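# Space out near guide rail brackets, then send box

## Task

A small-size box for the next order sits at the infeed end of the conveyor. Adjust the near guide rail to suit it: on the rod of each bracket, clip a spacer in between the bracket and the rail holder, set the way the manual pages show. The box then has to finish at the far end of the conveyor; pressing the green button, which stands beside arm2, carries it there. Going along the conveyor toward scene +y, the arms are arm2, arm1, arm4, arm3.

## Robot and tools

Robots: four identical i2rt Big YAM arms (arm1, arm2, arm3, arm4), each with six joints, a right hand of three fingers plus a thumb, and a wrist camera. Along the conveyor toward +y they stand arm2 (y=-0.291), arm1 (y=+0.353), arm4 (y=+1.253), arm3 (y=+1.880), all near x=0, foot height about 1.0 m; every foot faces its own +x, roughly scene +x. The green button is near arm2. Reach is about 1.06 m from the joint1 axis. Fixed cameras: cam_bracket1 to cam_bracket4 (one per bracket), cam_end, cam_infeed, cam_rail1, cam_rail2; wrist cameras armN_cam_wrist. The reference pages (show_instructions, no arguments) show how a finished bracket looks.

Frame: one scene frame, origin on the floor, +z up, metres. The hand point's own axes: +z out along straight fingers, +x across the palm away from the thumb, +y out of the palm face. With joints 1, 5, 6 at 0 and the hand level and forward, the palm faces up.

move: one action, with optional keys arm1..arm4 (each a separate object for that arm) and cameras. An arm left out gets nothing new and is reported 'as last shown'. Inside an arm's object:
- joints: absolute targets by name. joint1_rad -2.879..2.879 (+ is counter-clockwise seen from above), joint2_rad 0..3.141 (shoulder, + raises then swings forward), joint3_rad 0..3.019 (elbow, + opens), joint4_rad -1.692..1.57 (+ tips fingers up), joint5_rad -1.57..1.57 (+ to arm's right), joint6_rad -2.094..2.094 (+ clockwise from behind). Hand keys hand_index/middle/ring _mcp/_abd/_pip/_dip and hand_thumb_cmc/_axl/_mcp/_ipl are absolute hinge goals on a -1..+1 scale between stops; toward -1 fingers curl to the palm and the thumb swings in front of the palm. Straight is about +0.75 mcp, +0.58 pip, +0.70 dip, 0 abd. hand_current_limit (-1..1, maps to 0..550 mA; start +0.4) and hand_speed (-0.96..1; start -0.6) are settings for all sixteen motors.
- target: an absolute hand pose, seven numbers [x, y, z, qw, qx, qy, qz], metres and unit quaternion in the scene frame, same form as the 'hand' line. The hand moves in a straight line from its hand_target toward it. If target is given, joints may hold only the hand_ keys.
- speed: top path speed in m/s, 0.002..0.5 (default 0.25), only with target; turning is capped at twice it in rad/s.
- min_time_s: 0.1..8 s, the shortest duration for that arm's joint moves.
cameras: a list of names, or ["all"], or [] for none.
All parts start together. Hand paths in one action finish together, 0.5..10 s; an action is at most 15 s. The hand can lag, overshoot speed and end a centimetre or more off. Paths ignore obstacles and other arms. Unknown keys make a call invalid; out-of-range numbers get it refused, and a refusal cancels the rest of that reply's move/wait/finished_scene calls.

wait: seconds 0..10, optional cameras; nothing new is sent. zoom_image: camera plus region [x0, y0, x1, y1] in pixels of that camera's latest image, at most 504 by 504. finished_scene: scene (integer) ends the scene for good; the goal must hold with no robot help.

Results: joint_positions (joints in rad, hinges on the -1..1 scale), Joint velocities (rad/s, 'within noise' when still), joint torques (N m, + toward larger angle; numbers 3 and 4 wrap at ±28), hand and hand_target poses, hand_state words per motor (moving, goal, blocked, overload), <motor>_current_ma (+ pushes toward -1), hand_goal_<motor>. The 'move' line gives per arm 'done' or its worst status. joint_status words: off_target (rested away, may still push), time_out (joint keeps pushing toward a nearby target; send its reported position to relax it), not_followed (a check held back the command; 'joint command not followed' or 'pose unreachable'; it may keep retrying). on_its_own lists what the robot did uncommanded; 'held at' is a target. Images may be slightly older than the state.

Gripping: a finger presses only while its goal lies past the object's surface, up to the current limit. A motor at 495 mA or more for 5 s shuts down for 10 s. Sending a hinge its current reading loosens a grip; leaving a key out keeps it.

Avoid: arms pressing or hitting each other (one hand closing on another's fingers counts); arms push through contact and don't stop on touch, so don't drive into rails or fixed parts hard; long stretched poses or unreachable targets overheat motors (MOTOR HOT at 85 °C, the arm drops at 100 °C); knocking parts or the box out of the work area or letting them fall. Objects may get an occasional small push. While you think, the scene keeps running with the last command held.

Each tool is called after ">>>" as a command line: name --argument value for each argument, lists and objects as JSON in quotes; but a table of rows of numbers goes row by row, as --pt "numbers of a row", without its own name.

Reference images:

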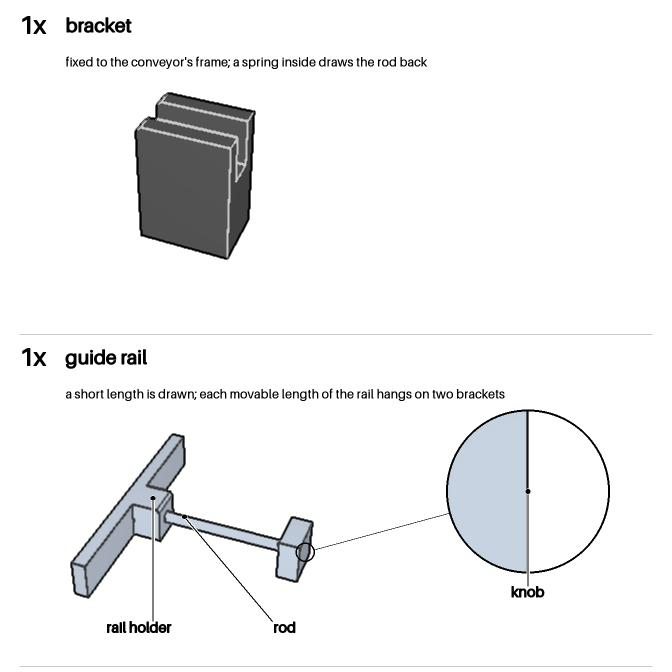

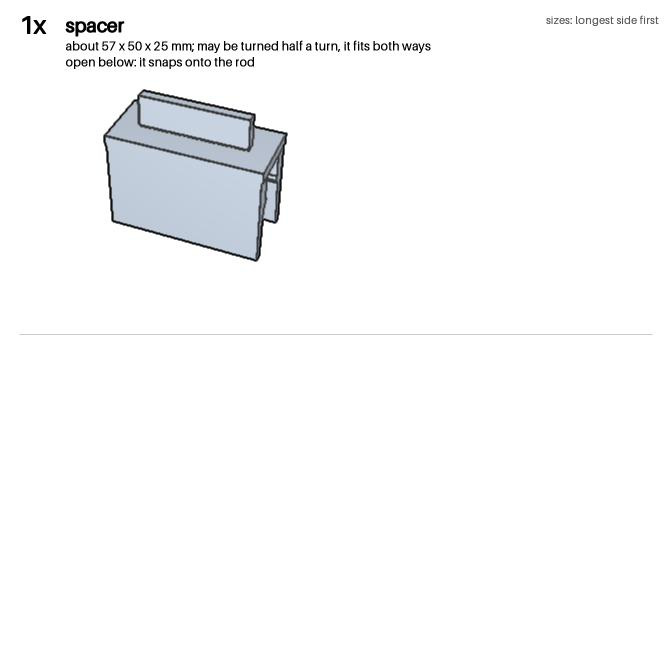

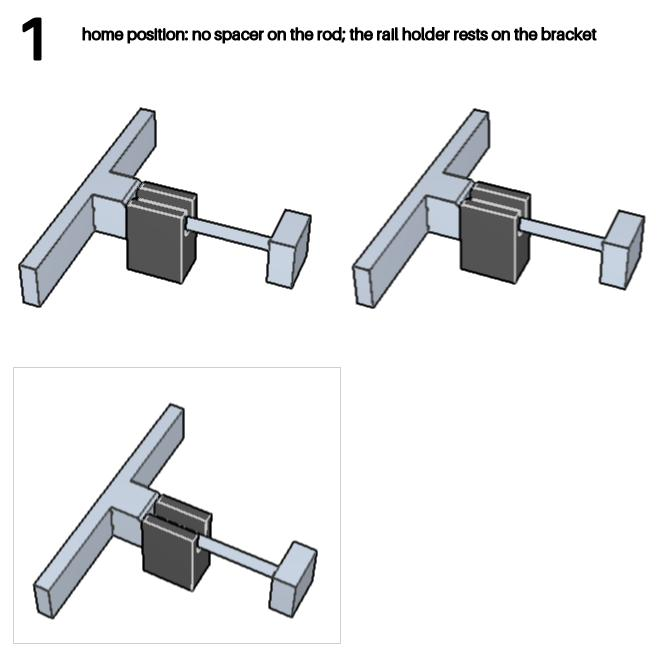

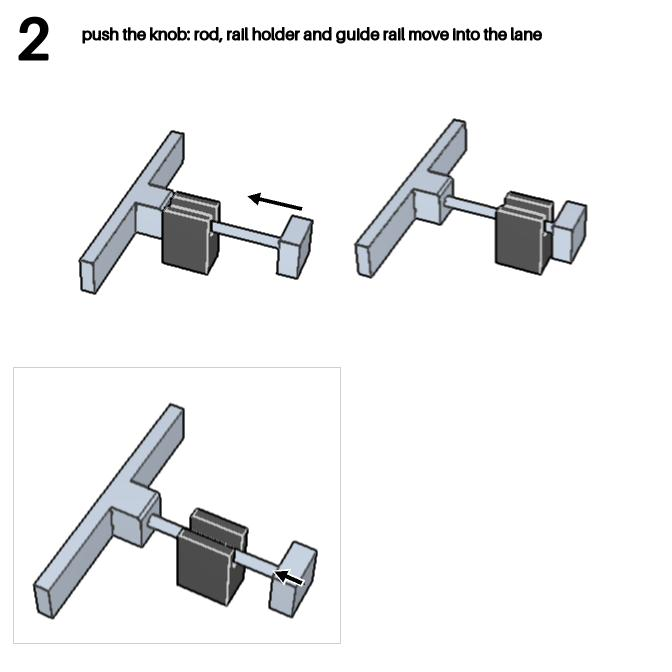

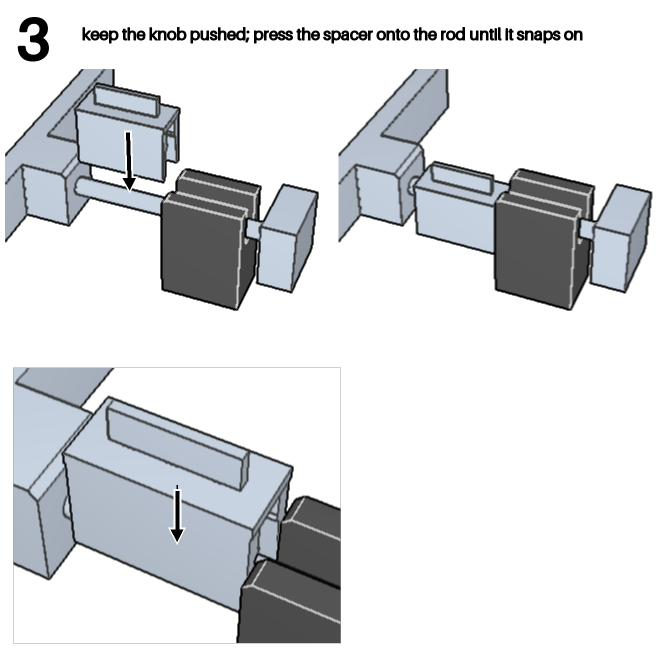

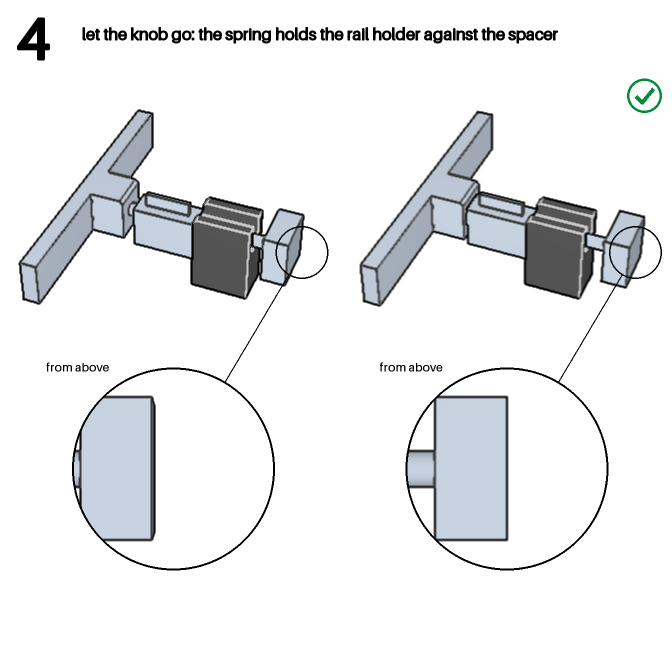

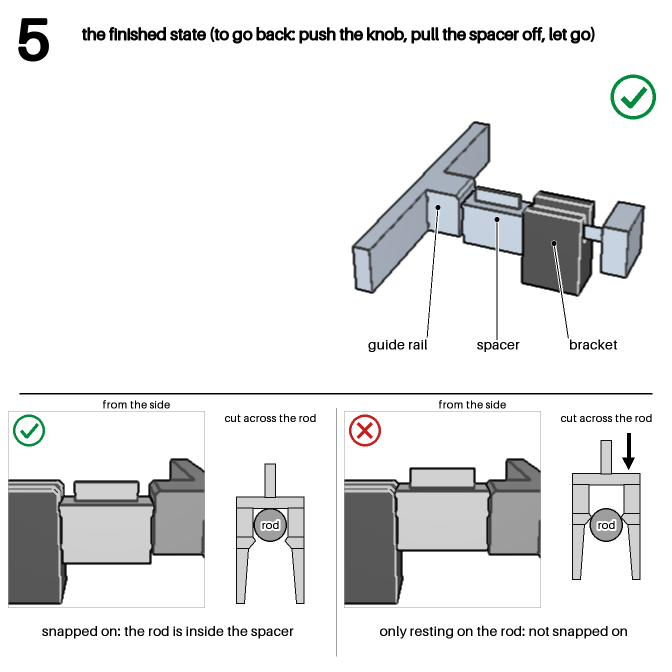

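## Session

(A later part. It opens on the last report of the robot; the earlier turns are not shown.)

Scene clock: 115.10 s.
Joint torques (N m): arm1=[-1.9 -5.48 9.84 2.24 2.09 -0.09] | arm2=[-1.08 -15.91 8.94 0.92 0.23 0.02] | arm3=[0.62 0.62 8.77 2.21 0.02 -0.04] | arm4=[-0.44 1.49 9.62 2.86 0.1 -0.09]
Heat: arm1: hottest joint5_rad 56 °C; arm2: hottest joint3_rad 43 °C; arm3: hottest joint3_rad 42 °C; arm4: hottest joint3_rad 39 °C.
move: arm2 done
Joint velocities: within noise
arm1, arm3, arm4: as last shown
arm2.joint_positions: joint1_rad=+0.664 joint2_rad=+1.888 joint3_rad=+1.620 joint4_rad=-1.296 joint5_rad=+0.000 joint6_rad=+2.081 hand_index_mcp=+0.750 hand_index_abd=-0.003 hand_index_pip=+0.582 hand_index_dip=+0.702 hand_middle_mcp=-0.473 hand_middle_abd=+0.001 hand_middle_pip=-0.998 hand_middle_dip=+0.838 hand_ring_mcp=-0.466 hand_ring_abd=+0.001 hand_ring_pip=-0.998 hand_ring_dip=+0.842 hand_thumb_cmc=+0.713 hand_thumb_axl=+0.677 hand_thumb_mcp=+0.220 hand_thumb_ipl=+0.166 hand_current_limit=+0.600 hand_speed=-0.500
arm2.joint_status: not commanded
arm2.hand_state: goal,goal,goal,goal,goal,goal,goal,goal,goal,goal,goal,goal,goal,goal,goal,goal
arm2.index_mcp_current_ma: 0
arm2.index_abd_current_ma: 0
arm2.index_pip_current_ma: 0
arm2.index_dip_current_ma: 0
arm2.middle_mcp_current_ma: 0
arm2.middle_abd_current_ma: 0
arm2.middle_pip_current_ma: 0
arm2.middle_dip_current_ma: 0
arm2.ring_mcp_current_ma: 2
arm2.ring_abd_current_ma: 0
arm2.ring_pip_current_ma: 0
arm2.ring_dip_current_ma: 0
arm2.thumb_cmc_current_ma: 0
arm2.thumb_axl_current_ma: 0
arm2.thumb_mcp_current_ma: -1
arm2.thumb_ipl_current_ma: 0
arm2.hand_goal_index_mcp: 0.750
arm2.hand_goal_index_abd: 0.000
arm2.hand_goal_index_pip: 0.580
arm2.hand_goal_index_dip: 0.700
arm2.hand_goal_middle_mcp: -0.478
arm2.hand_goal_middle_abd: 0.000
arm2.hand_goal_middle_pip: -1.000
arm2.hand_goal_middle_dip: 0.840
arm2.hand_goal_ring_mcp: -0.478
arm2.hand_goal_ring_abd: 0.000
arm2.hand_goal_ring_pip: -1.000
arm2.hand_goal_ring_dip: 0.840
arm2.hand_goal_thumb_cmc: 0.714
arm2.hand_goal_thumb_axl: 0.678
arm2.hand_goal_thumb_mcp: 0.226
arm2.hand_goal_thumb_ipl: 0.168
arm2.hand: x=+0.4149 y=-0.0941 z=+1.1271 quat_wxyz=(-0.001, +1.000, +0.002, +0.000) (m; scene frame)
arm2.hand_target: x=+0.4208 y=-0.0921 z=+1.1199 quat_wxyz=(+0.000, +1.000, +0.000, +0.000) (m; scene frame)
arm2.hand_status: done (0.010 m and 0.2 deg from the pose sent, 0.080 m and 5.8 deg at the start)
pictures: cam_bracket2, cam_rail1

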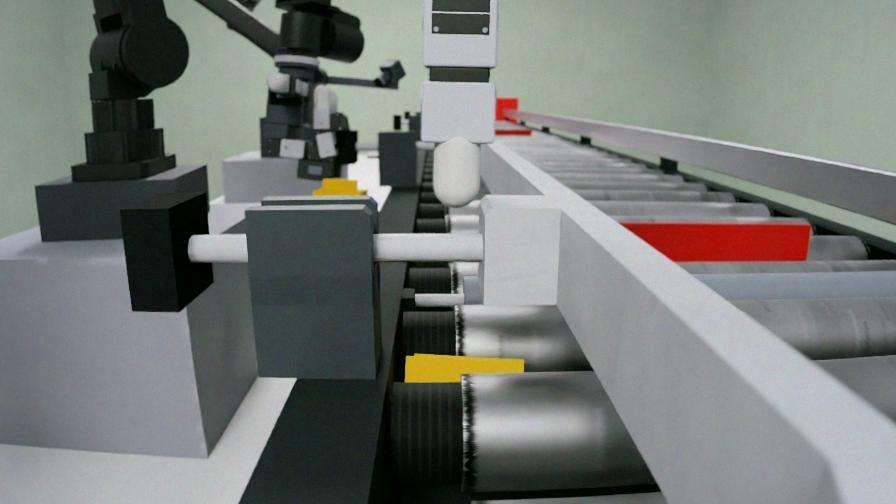

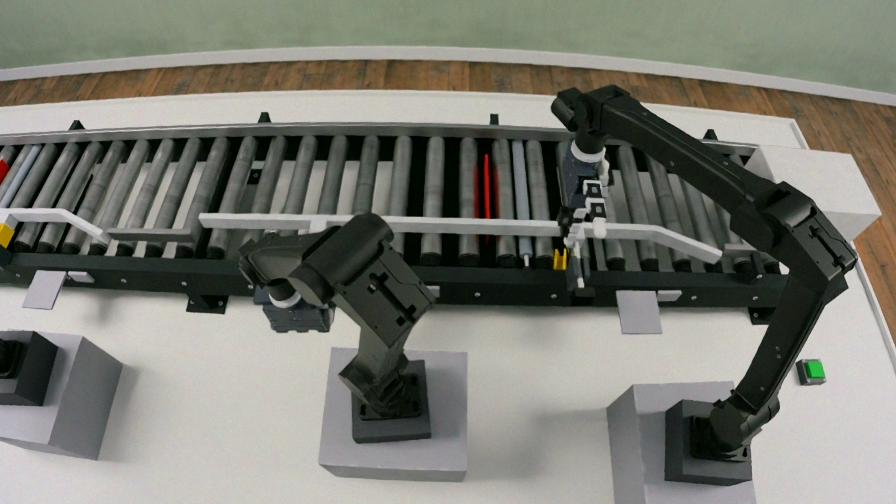

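>>> move --arm1 '{"target": [0.36, 0.548, 1.023, 0.0616, 0.7044, 0.7044, 0.0616], "speed": 0.06}' --arm2 '{"target": [0.417, -0.094, 1.08, 0, 1, 0, 0], "speed": 0.1}' --cameras '["cam_bracket2", "cam_rail1"]'

Scene clock: 117.23 s.
Joint torques (N m): arm1=[-5.95 -8.18 12.72 3.56 4.3 0.2] | arm2=[0.38 -15.44 7.34 0.95 0.24 0] | arm3=[0.21 0.97 8.65 1.98 0.04 -0.04] | arm4=[-0.62 1.44 9.59 2.88 0.1 -0.1]
Heat: arm1: hottest joint5_rad 56 °C; arm2: hottest joint3_rad 43 °C; arm3: hottest joint3_rad 42 °C; arm4: hottest joint3_rad 39 °C.
move: arm1 off_target; arm2 off_target
Joint velocities: within noise
arm1.joint_positions: joint1_rad=+0.756 joint2_rad=+1.332 joint3_rad=+0.565 joint4_rad=-0.871 joint5_rad=+0.040 joint6_rad=+0.783 hand_index_mcp=-0.460 hand_index_abd=-0.004 hand_index_pip=-0.997 hand_index_dip=+0.838 hand_middle_mcp=-0.445 hand_middle_abd=+0.029 hand_middle_pip=-0.988 hand_middle_dip=+0.838 hand_ring_mcp=-0.468 hand_ring_abd=+0.001 hand_ring_pip=-0.998 hand_ring_dip=+0.837 hand_thumb_cmc=+0.715 hand_thumb_axl=+0.677 hand_thumb_mcp=+0.223 hand_thumb_ipl=+0.168 hand_current_limit=+0.750 hand_speed=-0.500
arm1.joint_status: not commanded
arm1.hand_state: goal,goal,goal,goal,blocked,blocked,goal,goal,goal,goal,goal,goal,goal,goal,goal,goal
arm1.index_mcp_current_ma: 45
arm1.index_abd_current_ma: -4
arm1.index_pip_current_ma: 3
arm1.index_dip_current_ma: -3
arm1.middle_mcp_current_ma: 93
arm1.middle_abd_current_ma: 63
arm1.middle_pip_current_ma: 23
arm1.middle_dip_current_ma: -3
arm1.ring_mcp_current_ma: 21
arm1.ring_abd_current_ma: 1
arm1.ring_pip_current_ma: 2
arm1.ring_dip_current_ma: -4
arm1.thumb_cmc_current_ma: 1
arm1.thumb_axl_current_ma: -1
arm1.thumb_mcp_current_ma: -5
arm1.thumb_ipl_current_ma: 0
arm1.hand_goal_index_mcp: -0.478
arm1.hand_goal_index_abd: 0.000
arm1.hand_goal_index_pip: -1.000
arm1.hand_goal_index_dip: 0.840
arm1.hand_goal_middle_mcp: -0.478
arm1.hand_goal_middle_abd: 0.000
arm1.hand_goal_middle_pip: -1.000
arm1.hand_goal_middle_dip: 0.840
arm1.hand_goal_ring_mcp: -0.478
arm1.hand_goal_ring_abd: 0.000
arm1.hand_goal_ring_pip: -1.000
arm1.hand_goal_ring_dip: 0.840
arm1.hand_goal_thumb_cmc: 0.714
arm1.hand_goal_thumb_axl: 0.678
arm1.hand_goal_thumb_mcp: 0.226
arm1.hand_goal_thumb_ipl: 0.168
arm1.hand: x=+0.2829 y=+0.5299 z=+0.9826 quat_wxyz=(+0.022, +0.673, +0.738, -0.033) (m; scene frame)
arm1.hand_target: x=+0.3489 y=+0.5428 z=+1.0300 quat_wxyz=(+0.064, +0.707, +0.702, +0.060) (m; scene frame)
arm1.hand_status: off_target (0.089 m and 12.9 deg from the pose sent, 0.108 m and 15.2 deg at the start)
arm2.joint_positions: joint1_rad=+0.664 joint2_rad=+1.900 joint3_rad=+1.561 joint4_rad=-1.199 joint5_rad=+0.000 joint6_rad=+2.081 hand_index_mcp=+0.750 hand_index_abd=-0.003 hand_index_pip=+0.582 hand_index_dip=+0.702 hand_middle_mcp=-0.473 hand_middle_abd=+0.001 hand_middle_pip=-0.998 hand_middle_dip=+0.838 hand_ring_mcp=-0.466 hand_ring_abd=+0.001 hand_ring_pip=-0.998 hand_ring_dip=+0.842 hand_thumb_cmc=+0.713 hand_thumb_axl=+0.677 hand_thumb_mcp=+0.220 hand_thumb_ipl=+0.166 hand_current_limit=+0.600 hand_speed=-0.500
arm2.joint_status: not commanded
arm2.hand_state: goal,goal,goal,goal,goal,goal,goal,goal,goal,goal,goal,goal,goal,goal,goal,goal
arm2.index_mcp_current_ma: 0
arm2.index_abd_current_ma: 0
arm2.index_pip_current_ma: 0
arm2.index_dip_current_ma: 0
arm2.middle_mcp_current_ma: 0
arm2.middle_abd_current_ma: 0
arm2.middle_pip_current_ma: 0
arm2.middle_dip_current_ma: 0
arm2.ring_mcp_current_ma: 2
arm2.ring_abd_current_ma: 0
arm2.ring_pip_current_ma: 0
arm2.ring_dip_current_ma: 0
arm2.thumb_cmc_current_ma: 0
arm2.thumb_axl_current_ma: 0
arm2.thumb_mcp_current_ma: -1
arm2.thumb_ipl_current_ma: 0
arm2.hand_goal_index_mcp: 0.750
arm2.hand_goal_index_abd: 0.000
arm2.hand_goal_index_pip: 0.580
arm2.hand_goal_index_dip: 0.700
arm2.hand_goal_middle_mcp: -0.478
arm2.hand_goal_middle_abd: 0.000
arm2.hand_goal_middle_pip: -1.000
arm2.hand_goal_middle_dip: 0.840
arm2.hand_goal_ring_mcp: -0.478
arm2.hand_goal_ring_abd: 0.000
arm2.hand_goal_ring_pip: -1.000
arm2.hand_goal_ring_dip: 0.840
arm2.hand_goal_thumb_cmc: 0.714
arm2.hand_goal_thumb_axl: 0.678
arm2.hand_goal_thumb_mcp: 0.226
arm2.hand_goal_thumb_ipl: 0.168
arm2.hand: x=+0.4170 y=-0.0928 z=+1.0978 quat_wxyz=(-0.008, +1.000, +0.002, +0.011) (m; scene frame)
arm2.hand_target: x=+0.4165 y=-0.0942 z=+1.0803 quat_wxyz=(+0.000, +1.000, +0.000, +0.000) (m; scene frame)
arm2.hand_status: off_target (0.018 m and 1.6 deg from the pose sent, 0.047 m and 0.2 deg at the start)
arm3, arm4: as last shown
pictures: cam_bracket2, cam_rail1

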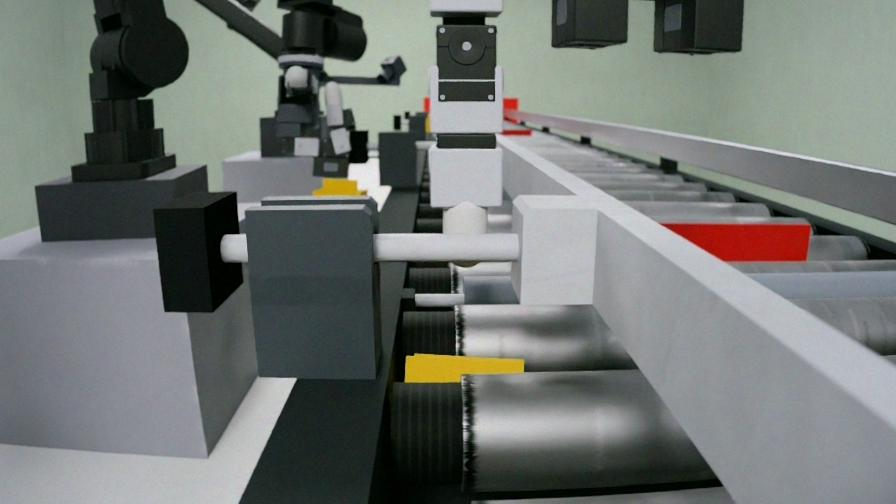

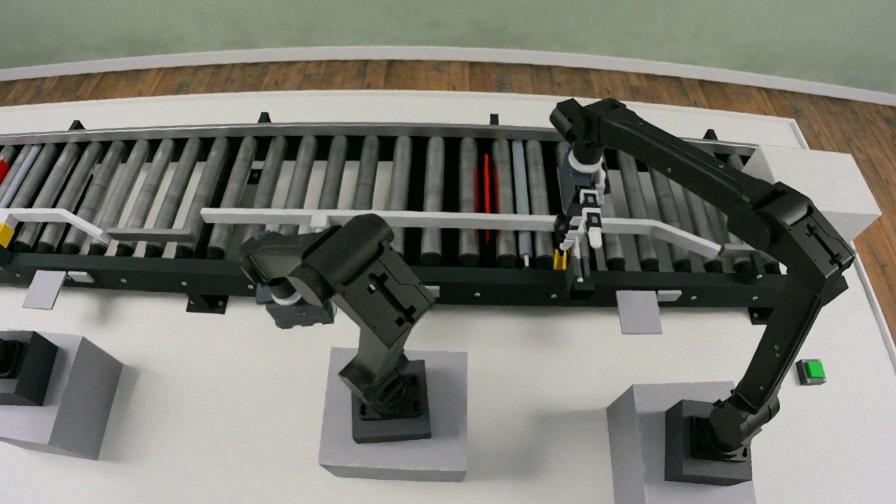

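>>> move --arm2 '{"target": [0.410, -0.099, 1.057, 0, 1, 0, 0], "speed": 0.08}' --cameras '["cam_bracket2", "cam_rail1"]'

>>> zoom_image --camera "cam_rail1" --region '[510, 210, 630, 310]'

Scene clock: 118.30 s.
Joint torques (N m): arm1=[-6.01 -8.35 12.72 3.52 4.29 0.19] | arm2=[0.15 -15.56 7.39 0.92 0.23 0.03] | arm3=[0.21 0.5 8.68 2.15 0.05 -0.02] | arm4=[-0.67 1.55 9.61 2.92 0.1 -0.09]
Heat: arm1: hottest joint5_rad 57 °C; arm2: hottest joint3_rad 43 °C; arm3: hottest joint3_rad 42 °C; arm4: hottest joint3_rad 39 °C.
move: arm2 off_target
Joint velocities: within noise
arm1: as last shown
arm2.joint_positions: joint1_rad=+0.664 joint2_rad=+1.904 joint3_rad=+1.501 joint4_rad=-1.135 joint5_rad=+0.000 joint6_rad=+2.081 hand_index_mcp=+0.750 hand_index_abd=-0.003 hand_index_pip=+0.582 hand_index_dip=+0.702 hand_middle_mcp=-0.473 hand_middle_abd=+0.001 hand_middle_pip=-0.998 hand_middle_dip=+0.838 hand_ring_mcp=-0.466 hand_ring_abd=+0.001 hand_ring_pip=-0.998 hand_ring_dip=+0.842 hand_thumb_cmc=+0.713 hand_thumb_axl=+0.677 hand_thumb_mcp=+0.220 hand_thumb_ipl=+0.166 hand_current_limit=+0.600 hand_speed=-0.500
arm2.joint_status: not commanded
arm2.hand_state: goal,goal,goal,goal,goal,goal,goal,goal,goal,goal,goal,goal,goal,goal,goal,goal
arm2.index_mcp_current_ma: 0
arm2.index_abd_current_ma: 0
arm2.index_pip_current_ma: 0
arm2.index_dip_current_ma: 0
arm2.middle_mcp_current_ma: 0
arm2.middle_abd_current_ma: 0
arm2.middle_pip_current_ma: 0
arm2.middle_dip_current_ma: 0
arm2.ring_mcp_current_ma: 2
arm2.ring_abd_current_ma: 0
arm2.ring_pip_current_ma: 0
arm2.ring_dip_current_ma: 0
arm2.thumb_cmc_current_ma: 0
arm2.thumb_axl_current_ma: 0
arm2.thumb_mcp_current_ma: -1
arm2.thumb_ipl_current_ma: 0
arm2.hand_goal_index_mcp: 0.750
arm2.hand_goal_index_abd: 0.000
arm2.hand_goal_index_pip: 0.580
arm2.hand_goal_index_dip: 0.700
arm2.hand_goal_middle_mcp: -0.478
arm2.hand_goal_middle_abd: 0.000
arm2.hand_goal_middle_pip: -1.000
arm2.hand_goal_middle_dip: 0.840
arm2.hand_goal_ring_mcp: -0.478
arm2.hand_goal_ring_abd: 0.000
arm2.hand_goal_ring_pip: -1.000
arm2.hand_goal_ring_dip: 0.840
arm2.hand_goal_thumb_cmc: 0.714
arm2.hand_goal_thumb_axl: 0.678
arm2.hand_goal_thumb_mcp: 0.226
arm2.hand_goal_thumb_ipl: 0.168
arm2.hand: x=+0.4100 y=-0.0967 z=+1.0741 quat_wxyz=(-0.007, +1.000, +0.002, +0.011) (m; scene frame)
arm2.hand_target: x=+0.4095 y=-0.0992 z=+1.0573 quat_wxyz=(+0.000, +1.000, +0.000, +0.000) (m; scene frame)
arm2.hand_status: off_target (0.017 m and 1.5 deg from the pose sent, 0.042 m and 1.6 deg at the start)
arm3.joint_positions: joint1_rad=-0.066 joint2_rad=+0.623 joint3_rad=+1.407 joint4_rad=-1.267 joint5_rad=-0.036 joint6_rad=+1.128 hand_index_mcp=+0.754 hand_index_abd=+0.001 hand_index_pip=+0.577 hand_index_dip=+0.696 hand_middle_mcp=+0.754 hand_middle_abd=+0.001 hand_middle_pip=+0.577 hand_middle_dip=+0.696 hand_ring_mcp=+0.754 hand_ring_abd=+0.001 hand_ring_pip=+0.577 hand_ring_dip=+0.696 hand_thumb_cmc=+0.714 hand_thumb_axl=+0.677 hand_thumb_mcp=+0.226 hand_thumb_ipl=+0.168 hand_current_limit=+0.400 hand_speed=-0.600
arm3.joint_status: not commanded
arm3.hand_state: goal,goal,goal,goal,goal,goal,goal,goal,goal,goal,goal,goal,goal,goal,goal,goal
arm3.index_mcp_current_ma: 0
arm3.index_abd_current_ma: 0
arm3.index_pip_current_ma: 1
arm3.index_dip_current_ma: 0
arm3.middle_mcp_current_ma: 0
arm3.middle_abd_current_ma: 1
arm3.middle_pip_current_ma: 1
arm3.middle_dip_current_ma: 0
arm3.ring_mcp_current_ma: 0
arm3.ring_abd_current_ma: 0
arm3.ring_pip_current_ma: 1
arm3.ring_dip_current_ma: 0
arm3.thumb_cmc_current_ma: 0
arm3.thumb_axl_current_ma: -1
arm3.thumb_mcp_current_ma: 0
arm3.thumb_ipl_current_ma: 0
arm3.hand_goal_index_mcp: 0.754
arm3.hand_goal_index_abd: 0.000
arm3.hand_goal_index_pip: 0.576
arm3.hand_goal_index_dip: 0.696
arm3.hand_goal_middle_mcp: 0.754
arm3.hand_goal_middle_abd: 0.000
arm3.hand_goal_middle_pip: 0.576
arm3.hand_goal_middle_dip: 0.696
arm3.hand_goal_ring_mcp: 0.754
arm3.hand_goal_ring_abd: 0.000
arm3.hand_goal_ring_pip: 0.576
arm3.hand_goal_ring_dip: 0.696
arm3.hand_goal_thumb_cmc: 0.714
arm3.hand_goal_thumb_axl: 0.678
arm3.hand_goal_thumb_mcp: 0.226
arm3.hand_goal_thumb_ipl: 0.168
arm3.hand: x=+0.1674 y=+1.7468 z=+1.5789 quat_wxyz=(+0.148, +0.846, +0.109, +0.500) (m; scene frame)
arm3.hand_target: x=+0.1644 y=+1.7474 z=+1.5900 quat_wxyz=(+0.152, +0.840, +0.109, +0.510) (m; scene frame)
arm3.hand_status: not commanded
arm4.joint_positions: joint1_rad=+0.036 joint2_rad=+0.636 joint3_rad=+1.438 joint4_rad=-1.159 joint5_rad=-0.065 joint6_rad=+1.072 hand_index_mcp=+0.755 hand_index_abd=+0.001 hand_index_pip=+0.577 hand_index_dip=+0.696 hand_middle_mcp=+0.755 hand_middle_abd=+0.001 hand_middle_pip=+0.577 hand_middle_dip=+0.696 hand_ring_mcp=+0.755 hand_ring_abd=+0.001 hand_ring_pip=+0.577 hand_ring_dip=+0.696 hand_thumb_cmc=+0.715 hand_thumb_axl=+0.677 hand_thumb_mcp=+0.226 hand_thumb_ipl=+0.168 hand_current_limit=+0.400 hand_speed=-0.600
arm4.joint_status: not commanded
arm4.hand_state: goal,goal,goal,goal,goal,goal,goal,goal,goal,goal,goal,goal,goal,goal,goal,goal
arm4.index_mcp_current_ma: 2
arm4.index_abd_current_ma: 1
arm4.index_pip_current_ma: 1
arm4.index_dip_current_ma: 0
arm4.middle_mcp_current_ma: 2
arm4.middle_abd_current_ma: 0
arm4.middle_pip_current_ma: 1
arm4.middle_dip_current_ma: 0
arm4.ring_mcp_current_ma: 2
arm4.ring_abd_current_ma: 1
arm4.ring_pip_current_ma: 1
arm4.ring_dip_current_ma: 0
arm4.thumb_cmc_current_ma: 2
arm4.thumb_axl_current_ma: -1
arm4.thumb_mcp_current_ma: 0
arm4.thumb_ipl_current_ma: 0
arm4.hand_goal_index_mcp: 0.754
arm4.hand_goal_index_abd: 0.000
arm4.hand_goal_index_pip: 0.576
arm4.hand_goal_index_dip: 0.696
arm4.hand_goal_middle_mcp: 0.754
arm4.hand_goal_middle_abd: 0.000
arm4.hand_goal_middle_pip: 0.576
arm4.hand_goal_middle_dip: 0.696
arm4.hand_goal_ring_mcp: 0.754
arm4.hand_goal_ring_abd: 0.000
arm4.hand_goal_ring_pip: 0.576
arm4.hand_goal_ring_dip: 0.696
arm4.hand_goal_thumb_cmc: 0.714
arm4.hand_goal_thumb_axl: 0.678
arm4.hand_goal_thumb_mcp: 0.226
arm4.hand_goal_thumb_ipl: 0.168
arm4.hand: x=+0.3151 y=+1.2167 z=+1.6294 quat_wxyz=(+0.081, +0.779, +0.272, +0.559) (m; scene frame)
arm4.hand_target: x=+0.3107 y=+1.2162 z=+1.6444 quat_wxyz=(+0.084, +0.770, +0.270, +0.572) (m; scene frame)
arm4.hand_status: not commanded
pictures: cam_bracket2, cam_rail1

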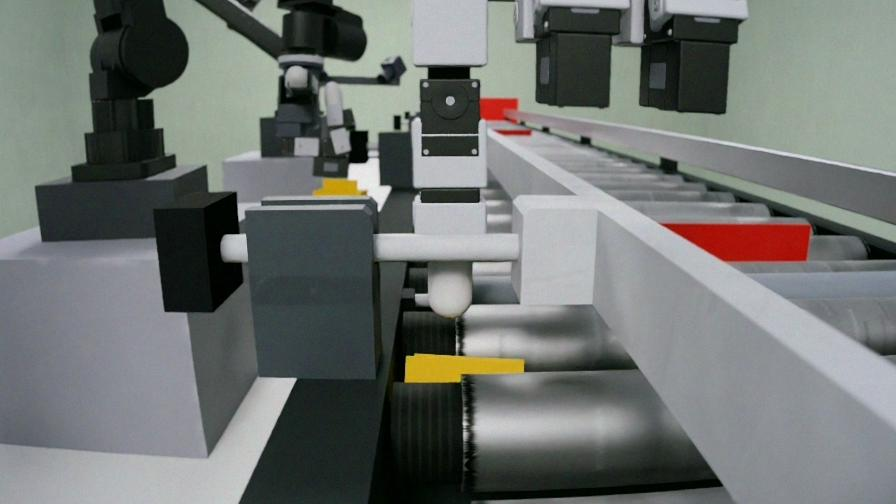

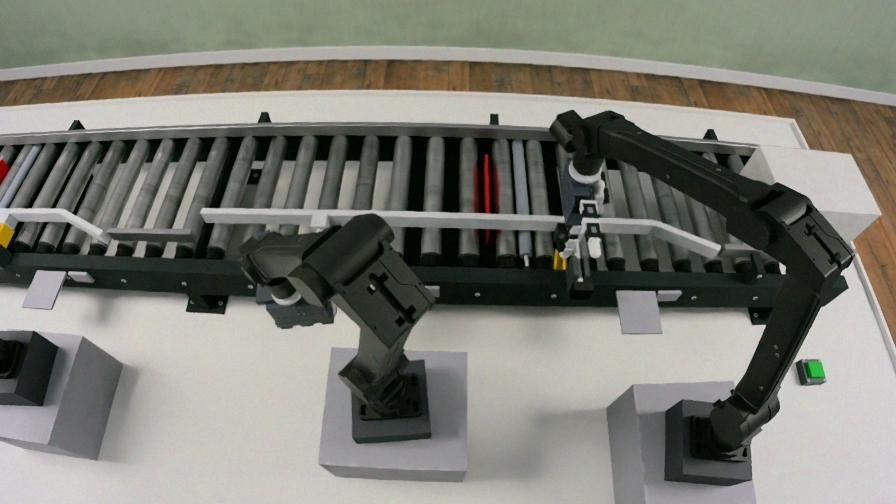

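Scaled by 4.200 from the camera's 896x504 image, which has a finer 1280x720 frame.

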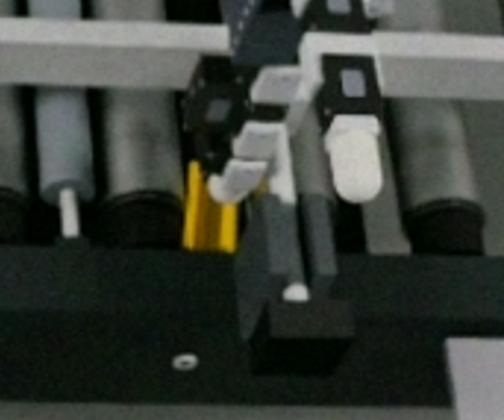

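>>> zoom_image --camera "cam_rail1" --region '[540, 225, 590, 275]'

Scaled by 10.080 from the camera's 896x504 image, which has a finer 1280x720 frame.

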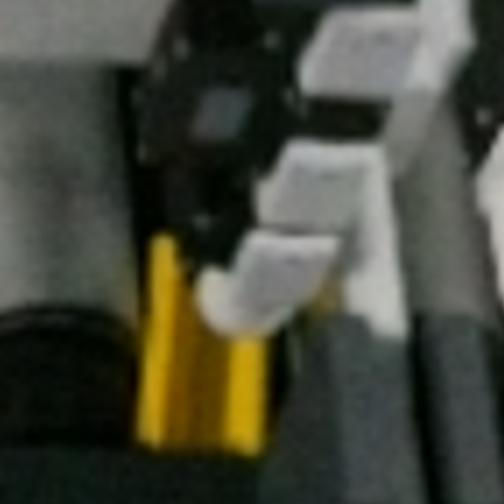

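>>> move --arm2 '{"target": [0.409, -0.098, 1.038, 0, 1, 0, 0], "speed": 0.06}' --cameras '["cam_bracket2", "cam_rail1"]'

>>> zoom_image --camera "cam_rail1" --region '[540, 225, 590, 275]'

Scene clock: 119.60 s.
Joint torques (N m): arm1=[-5.95 -8.29 12.75 3.55 4.29 0.19] | arm2=[-0.15 -16.5 6.97 0.66 0.2 0.02] | arm3=[0.32 0.79 8.9 2.1 0 0] | arm4=[-0.62 1.49 9.59 2.88 0.09 -0.1]
Heat: arm1: hottest joint5_rad 57 °C; arm2: hottest joint3_rad 43 °C; arm3: hottest joint3_rad 42 °C; arm4: hottest joint3_rad 39 °C.
move: arm2 off_target
Joint velocities: within noise
arm1, arm3, arm4: as last shown
arm2.joint_positions: joint1_rad=+0.664 joint2_rad=+1.927 joint3_rad=+1.479 joint4_rad=-1.093 joint5_rad=+0.000 joint6_rad=+2.081 hand_index_mcp=+0.750 hand_index_abd=-0.003 hand_index_pip=+0.582 hand_index_dip=+0.702 hand_middle_mcp=-0.473 hand_middle_abd=+0.001 hand_middle_pip=-0.998 hand_middle_dip=+0.838 hand_ring_mcp=-0.466 hand_ring_abd=+0.001 hand_ring_pip=-0.998 hand_ring_dip=+0.842 hand_thumb_cmc=+0.713 hand_thumb_axl=+0.677 hand_thumb_mcp=+0.220 hand_thumb_ipl=+0.166 hand_current_limit=+0.600 hand_speed=-0.500
arm2.joint_status: not commanded
arm2.hand_state: goal,goal,goal,goal,goal,goal,goal,goal,goal,goal,goal,goal,goal,goal,goal,goal
arm2.index_mcp_current_ma: 0
arm2.index_abd_current_ma: 0
arm2.index_pip_current_ma: 0
arm2.index_dip_current_ma: 0
arm2.middle_mcp_current_ma: 0
arm2.middle_abd_current_ma: 0
arm2.middle_pip_current_ma: 0
arm2.middle_dip_current_ma: 0
arm2.ring_mcp_current_ma: 2
arm2.ring_abd_current_ma: 0
arm2.ring_pip_current_ma: 0
arm2.ring_dip_current_ma: 0
arm2.thumb_cmc_current_ma: 0
arm2.thumb_axl_current_ma: 0
arm2.thumb_mcp_current_ma: -1
arm2.thumb_ipl_current_ma: 0
arm2.hand_goal_index_mcp: 0.750
arm2.hand_goal_index_abd: 0.000
arm2.hand_goal_index_pip: 0.580
arm2.hand_goal_index_dip: 0.700
arm2.hand_goal_middle_mcp: -0.478
arm2.hand_goal_middle_abd: 0.000
arm2.hand_goal_middle_pip: -1.000
arm2.hand_goal_middle_dip: 0.840
arm2.hand_goal_ring_mcp: -0.478
arm2.hand_goal_ring_abd: 0.000
arm2.hand_goal_ring_pip: -1.000
arm2.hand_goal_ring_dip: 0.840
arm2.hand_goal_thumb_cmc: 0.714
arm2.hand_goal_thumb_axl: 0.678
arm2.hand_goal_thumb_mcp: 0.226
arm2.hand_goal_thumb_ipl: 0.168
arm2.hand: x=+0.4100 y=-0.0966 z=+1.0542 quat_wxyz=(-0.007, +1.000, +0.002, +0.010) (m; scene frame)
arm2.hand_target: x=+0.4086 y=-0.0981 z=+1.0384 quat_wxyz=(+0.000, +1.000, +0.000, +0.000) (m; scene frame)
arm2.hand_status: off_target (0.016 m and 1.4 deg from the pose sent, 0.036 m and 1.5 deg at the start)
pictures: cam_bracket2, cam_rail1

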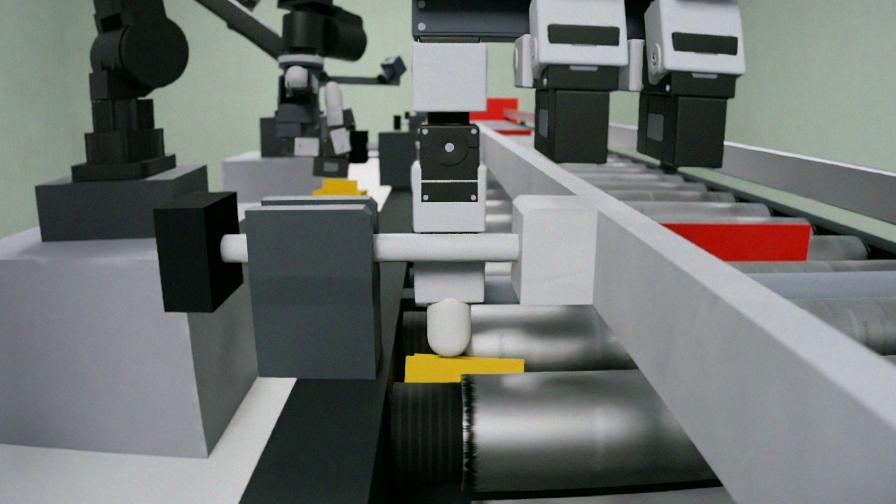

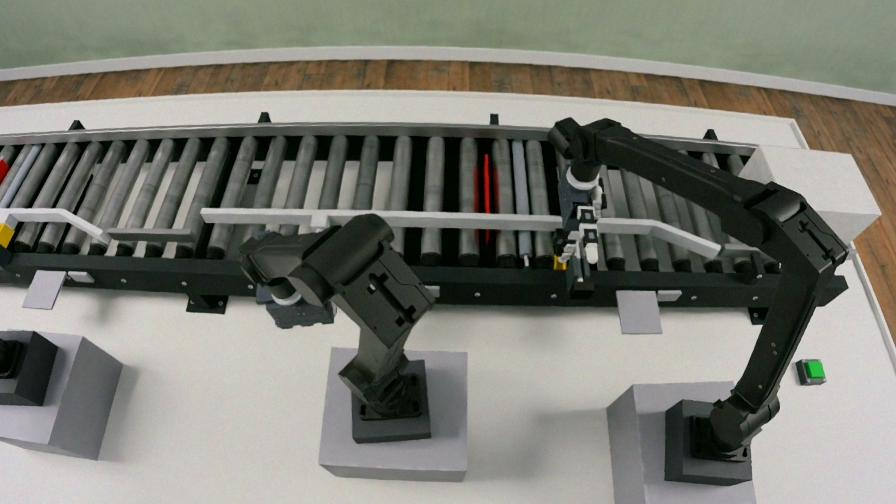

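Scaled by 10.080 from the camera's 896x504 image, which has a finer 1280x720 frame.

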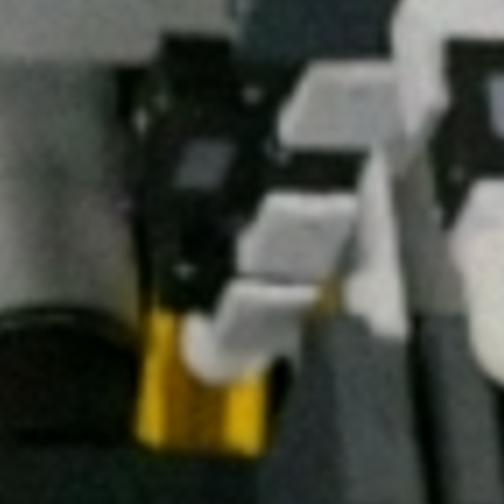

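>>> move --arm2 '{"target": [0.411, -0.098, 1.020, 0, 1, 0, 0], "speed": 0.06}' --cameras '["cam_bracket2"]'

>>> move --arm2 '{"target": [0.440, -0.098, 1.018, 0, 1, 0, 0], "speed": 0.05}' --cameras '["cam_bracket2"]'

Scene clock: 121.00 s.
Joint torques (N m): arm1=[-6.07 -8.29 12.74 3.52 4.28 0.19] | arm2=[-0.21 -14.27 6.9 1.05 0.21 0.04] | arm3=[0.73 0.79 8.66 2.18 0.05 0.02] | arm4=[-0.56 1.44 9.61 2.85 0.09 -0.09]
Heat: arm1: hottest joint5_rad 58 °C; arm2: hottest joint3_rad 43 °C; arm3: hottest joint3_rad 42 °C; arm4: hottest joint3_rad 39 °C.
move: arm2 off_target
Joint velocities: within noise
arm1, arm3, arm4: as last shown
arm2.joint_positions: joint1_rad=+0.664 joint2_rad=+1.942 joint3_rad=+1.472 joint4_rad=-1.058 joint5_rad=+0.000 joint6_rad=+2.081 hand_index_mcp=+0.755 hand_index_abd=-0.001 hand_index_pip=+0.585 hand_index_dip=+0.702 hand_middle_mcp=-0.473 hand_middle_abd=+0.001 hand_middle_pip=-0.998 hand_middle_dip=+0.838 hand_ring_mcp=-0.466 hand_ring_abd=+0.001 hand_ring_pip=-0.998 hand_ring_dip=+0.842 hand_thumb_cmc=+0.713 hand_thumb_axl=+0.677 hand_thumb_mcp=+0.220 hand_thumb_ipl=+0.166 hand_current_limit=+0.600 hand_speed=-0.500
arm2.joint_status: not commanded
arm2.hand_state: goal,goal,goal,goal,goal,goal,goal,goal,goal,goal,goal,goal,goal,goal,goal,goal
arm2.index_mcp_current_ma: 0
arm2.index_abd_current_ma: 0
arm2.index_pip_current_ma: 0
arm2.index_dip_current_ma: 0
arm2.middle_mcp_current_ma: 0
arm2.middle_abd_current_ma: 0
arm2.middle_pip_current_ma: 0
arm2.middle_dip_current_ma: 0
arm2.ring_mcp_current_ma: 2
arm2.ring_abd_current_ma: 0
arm2.ring_pip_current_ma: 0
arm2.ring_dip_current_ma: 0
arm2.thumb_cmc_current_ma: 0
arm2.thumb_axl_current_ma: 0
arm2.thumb_mcp_current_ma: -1
arm2.thumb_ipl_current_ma: 0
arm2.hand_goal_index_mcp: 0.750
arm2.hand_goal_index_abd: 0.000
arm2.hand_goal_index_pip: 0.580
arm2.hand_goal_index_dip: 0.700
arm2.hand_goal_middle_mcp: -0.478
arm2.hand_goal_middle_abd: 0.000
arm2.hand_goal_middle_pip: -1.000
arm2.hand_goal_middle_dip: 0.840
arm2.hand_goal_ring_mcp: -0.478
arm2.hand_goal_ring_abd: 0.000
arm2.hand_goal_ring_pip: -1.000
arm2.hand_goal_ring_dip: 0.840
arm2.hand_goal_thumb_cmc: 0.714
arm2.hand_goal_thumb_axl: 0.678
arm2.hand_goal_thumb_mcp: 0.226
arm2.hand_goal_thumb_ipl: 0.168
arm2.hand: x=+0.4138 y=-0.0945 z=+1.0431 quat_wxyz=(-0.010, +1.000, +0.002, +0.016) (m; scene frame)
arm2.hand_target: x=+0.4104 y=-0.0982 z=+1.0207 quat_wxyz=(+0.000, +1.000, +0.000, +0.000) (m; scene frame)
arm2.hand_status: off_target (0.024 m and 2.1 deg from the pose sent, 0.034 m and 1.4 deg at the start)
pictures: cam_bracket2

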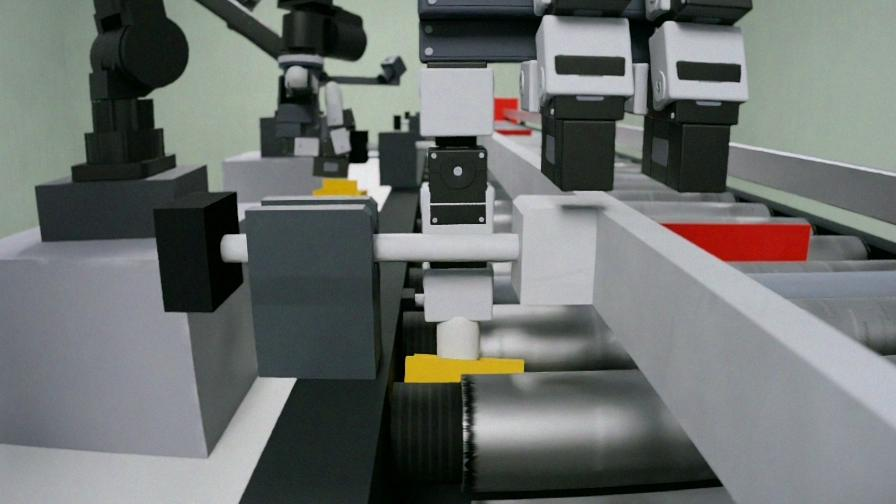

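Scene clock: 122.10 s.
Joint torques (N m): arm1=[-5.89 -8.29 12.75 3.47 4.22 0.19] | arm2=[-1.32 -14.56 10.02 1.02 0.31 -0.08] | arm3=[0.32 1.44 8.53 2.06 0.03 0] | arm4=[-0.32 1.44 9.65 2.88 0.09 -0.09]
Heat: arm1: hottest joint5_rad 58 °C; arm2: hottest joint3_rad 43 °C; arm3: hottest joint3_rad 42 °C; arm4: hottest joint3_rad 39 °C.
move: arm2 off_target
Joint velocities: within noise
arm1, arm3, arm4: as last shown
arm1.joint_positions: joint1_rad=+0.754 joint2_rad=+1.332 joint3_rad=+0.565 joint4_rad=-0.869 joint5_rad=+0.042 joint6_rad=+0.781 hand_index_mcp=-0.460 hand_index_abd=-0.004 hand_index_pip=-0.997 hand_index_dip=+0.838 hand_middle_mcp=-0.444 hand_middle_abd=+0.029 hand_middle_pip=-0.988 hand_middle_dip=+0.838 hand_ring_mcp=-0.468 hand_ring_abd=+0.001 hand_ring_pip=-0.998 hand_ring_dip=+0.837 hand_thumb_cmc=+0.715 hand_thumb_axl=+0.677 hand_thumb_mcp=+0.223 hand_thumb_ipl=+0.168 hand_current_limit=+0.750 hand_speed=-0.500
arm1.middle_mcp_current_ma: 97
arm1.hand: x=+0.2836 y=+0.5299 z=+0.9828 quat_wxyz=(+0.022, +0.673, +0.738, -0.032) (m; scene frame)
arm1.hand_target: x=+0.3490 y=+0.5428 z=+1.0300 quat_wxyz=(+0.064, +0.707, +0.702, +0.060) (m; scene frame)
arm2.joint_positions: joint1_rad=+0.652 joint2_rad=+1.989 joint3_rad=+1.524 joint4_rad=-1.090 joint5_rad=-0.002 joint6_rad=+2.070 hand_index_mcp=+0.746 hand_index_abd=+0.031 hand_index_pip=+0.578 hand_index_dip=+0.700 hand_middle_mcp=-0.473 hand_middle_abd=+0.001 hand_middle_pip=-0.998 hand_middle_dip=+0.838 hand_ring_mcp=-0.466 hand_ring_abd=+0.001 hand_ring_pip=-0.998 hand_ring_dip=+0.842 hand_thumb_cmc=+0.713 hand_thumb_axl=+0.677 hand_thumb_mcp=+0.220 hand_thumb_ipl=+0.166 hand_current_limit=+0.600 hand_speed=-0.500
arm2.joint_status: not commanded
arm2.hand_state: goal,blocked,goal,goal,goal,goal,goal,goal,goal,goal,goal,goal,goal,goal,goal,goal
arm2.index_mcp_current_ma: 0
arm2.index_abd_current_ma: 12
arm2.index_pip_current_ma: 0
arm2.index_dip_current_ma: 0
arm2.middle_mcp_current_ma: 0
arm2.middle_abd_current_ma: 0
arm2.middle_pip_current_ma: 0
arm2.middle_dip_current_ma: 0
arm2.ring_mcp_current_ma: 2
arm2.ring_abd_current_ma: 0
arm2.ring_pip_current_ma: 0
arm2.ring_dip_current_ma: 0
arm2.thumb_cmc_current_ma: 0
arm2.thumb_axl_current_ma: 0
arm2.thumb_mcp_current_ma: -1
arm2.thumb_ipl_current_ma: 0
arm2.hand_goal_index_mcp: 0.750
arm2.hand_goal_index_abd: 0.000
arm2.hand_goal_index_pip: 0.580
arm2.hand_goal_index_dip: 0.700
arm2.hand_goal_middle_mcp: -0.478
arm2.hand_goal_middle_abd: 0.000
arm2.hand_goal_middle_pip: -1.000
arm2.hand_goal_middle_dip: 0.840
arm2.hand_goal_ring_mcp: -0.478
arm2.hand_goal_ring_abd: 0.000
arm2.hand_goal_ring_pip: -1.000
arm2.hand_goal_ring_dip: 0.840
arm2.hand_goal_thumb_cmc: 0.714
arm2.hand_goal_thumb_axl: 0.678
arm2.hand_goal_thumb_mcp: 0.226
arm2.hand_goal_thumb_ipl: 0.168
arm2.hand: x=+0.4250 y=-0.0960 z=+1.0364 quat_wxyz=(-0.004, +1.000, +0.001, +0.003) (m; scene frame)
arm2.hand_target: x=+0.4389 y=-0.0985 z=+1.0182 quat_wxyz=(+0.000, +1.000, +0.000, +0.000) (m; scene frame)
arm2.hand_status: off_target (0.024 m and 0.6 deg from the pose sent, 0.036 m and 2.1 deg at the start)
pictures: cam_bracket2

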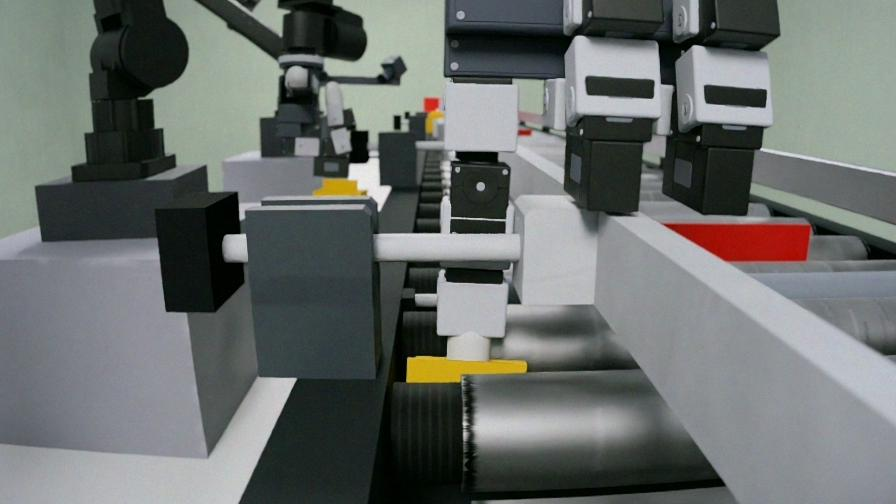

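>>> move --arm2 '{"target": [0.460, -0.098, 1.022, 0, 1, 0, 0], "speed": 0.05}' --cameras '["cam_bracket2", "cam_rail1"]'

Scene clock: 123.20 s.
Joint torques (N m): arm1=[-5.71 -8.29 12.77 3.23 4.02 0.22] | arm2=[-2.61 -15.68 11.3 1.91 0.51 -0.11] | arm3=[0.15 1.38 8.83 2.17 0.01 -0.01] | arm4=[-0.62 1.49 9.63 2.86 0.1 -0.09]
Heat: arm1: hottest joint5_rad 59 °C; arm2: hottest joint3_rad 43 °C; arm3: hottest joint3_rad 42 °C; arm4: hottest joint3_rad 39 °C.
move: arm2 off_target
Joint velocities: within noise
arm1, arm3, arm4: as last shown
arm1.joint_positions: joint1_rad=+0.751 joint2_rad=+1.332 joint3_rad=+0.565 joint4_rad=-0.863 joint5_rad=+0.047 joint6_rad=+0.779 hand_index_mcp=-0.460 hand_index_abd=-0.004 hand_index_pip=-0.997 hand_index_dip=+0.838 hand_middle_mcp=-0.439 hand_middle_abd=+0.029 hand_middle_pip=-0.988 hand_middle_dip=+0.838 hand_ring_mcp=-0.468 hand_ring_abd=+0.001 hand_ring_pip=-0.998 hand_ring_dip=+0.837 hand_thumb_cmc=+0.715 hand_thumb_axl=+0.677 hand_thumb_mcp=+0.223 hand_thumb_ipl=+0.168 hand_current_limit=+0.750 hand_speed=-0.500
arm1.middle_mcp_current_ma: 118
arm1.hand: x=+0.2860 y=+0.5299 z=+0.9834 quat_wxyz=(+0.025, +0.674, +0.738, -0.029) (m; scene frame)
arm2.joint_positions: joint1_rad=+0.648 joint2_rad=+2.025 joint3_rad=+1.578 joint4_rad=-1.148 joint5_rad=-0.008 joint6_rad=+2.063 hand_index_mcp=+0.747 hand_index_abd=+0.026 hand_index_pip=+0.581 hand_index_dip=+0.700 hand_middle_mcp=-0.473 hand_middle_abd=+0.001 hand_middle_pip=-0.998 hand_middle_dip=+0.838 hand_ring_mcp=-0.466 hand_ring_abd=+0.001 hand_ring_pip=-0.998 hand_ring_dip=+0.842 hand_thumb_cmc=+0.713 hand_thumb_axl=+0.677 hand_thumb_mcp=+0.220 hand_thumb_ipl=+0.166 hand_current_limit=+0.600 hand_speed=-0.500
arm2.joint_status: not commanded
arm2.hand_state: goal,blocked,goal,goal,goal,goal,goal,goal,goal,goal,goal,goal,goal,goal,goal,goal
arm2.index_mcp_current_ma: 0
arm2.index_abd_current_ma: 8
arm2.index_pip_current_ma: 0
arm2.index_dip_current_ma: 0
arm2.middle_mcp_current_ma: 0
arm2.middle_abd_current_ma: 0
arm2.middle_pip_current_ma: 0
arm2.middle_dip_current_ma: 0
arm2.ring_mcp_current_ma: 2
arm2.ring_abd_current_ma: 0
arm2.ring_pip_current_ma: 0
arm2.ring_dip_current_ma: 0
arm2.thumb_cmc_current_ma: 0
arm2.thumb_axl_current_ma: 0
arm2.thumb_mcp_current_ma: -1
arm2.thumb_ipl_current_ma: 0
arm2.hand_goal_index_mcp: 0.750
arm2.hand_goal_index_abd: 0.000
arm2.hand_goal_index_pip: 0.580
arm2.hand_goal_index_dip: 0.700
arm2.hand_goal_middle_mcp: -0.478
arm2.hand_goal_middle_abd: 0.000
arm2.hand_goal_middle_pip: -1.000
arm2.hand_goal_middle_dip: 0.840
arm2.hand_goal_ring_mcp: -0.478
arm2.hand_goal_ring_abd: 0.000
arm2.hand_goal_ring_pip: -1.000
arm2.hand_goal_ring_dip: 0.840
arm2.hand_goal_thumb_cmc: 0.714
arm2.hand_goal_thumb_axl: 0.678
arm2.hand_goal_thumb_mcp: 0.226
arm2.hand_goal_thumb_ipl: 0.168
arm2.hand: x=+0.4297 y=-0.0948 z=+1.0365 quat_wxyz=(+0.003, +1.000, +0.002, -0.016) (m; scene frame)
arm2.hand_target: x=+0.4580 y=-0.0989 z=+1.0228 quat_wxyz=(+0.000, +1.000, +0.000, +0.000) (m; scene frame)
arm2.hand_status: off_target (0.034 m and 1.8 deg from the pose sent, 0.038 m and 0.6 deg at the start)
pictures: cam_bracket2, cam_rail1

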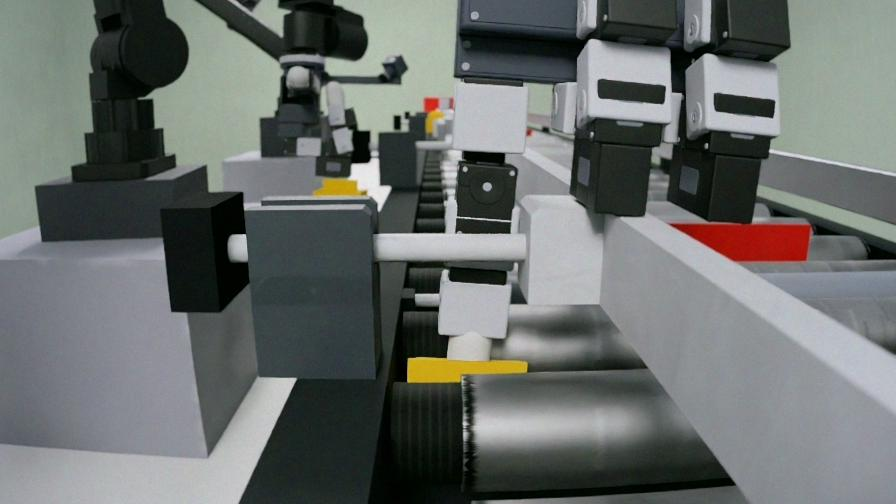

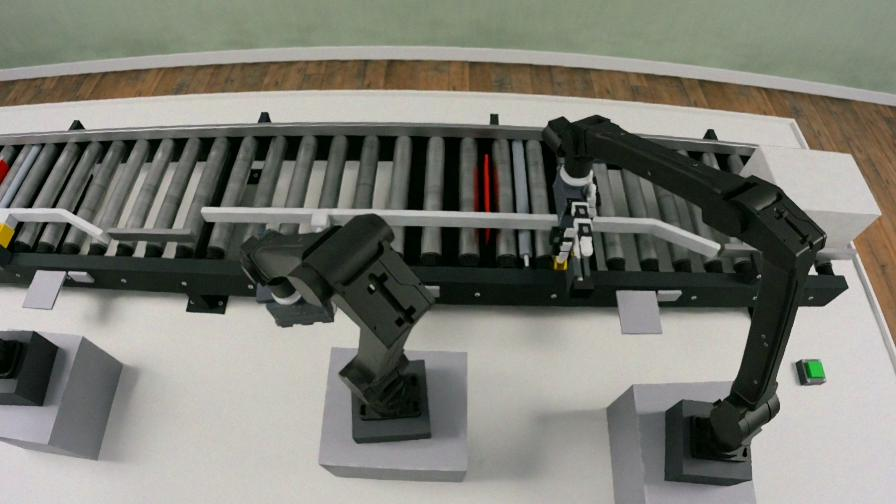

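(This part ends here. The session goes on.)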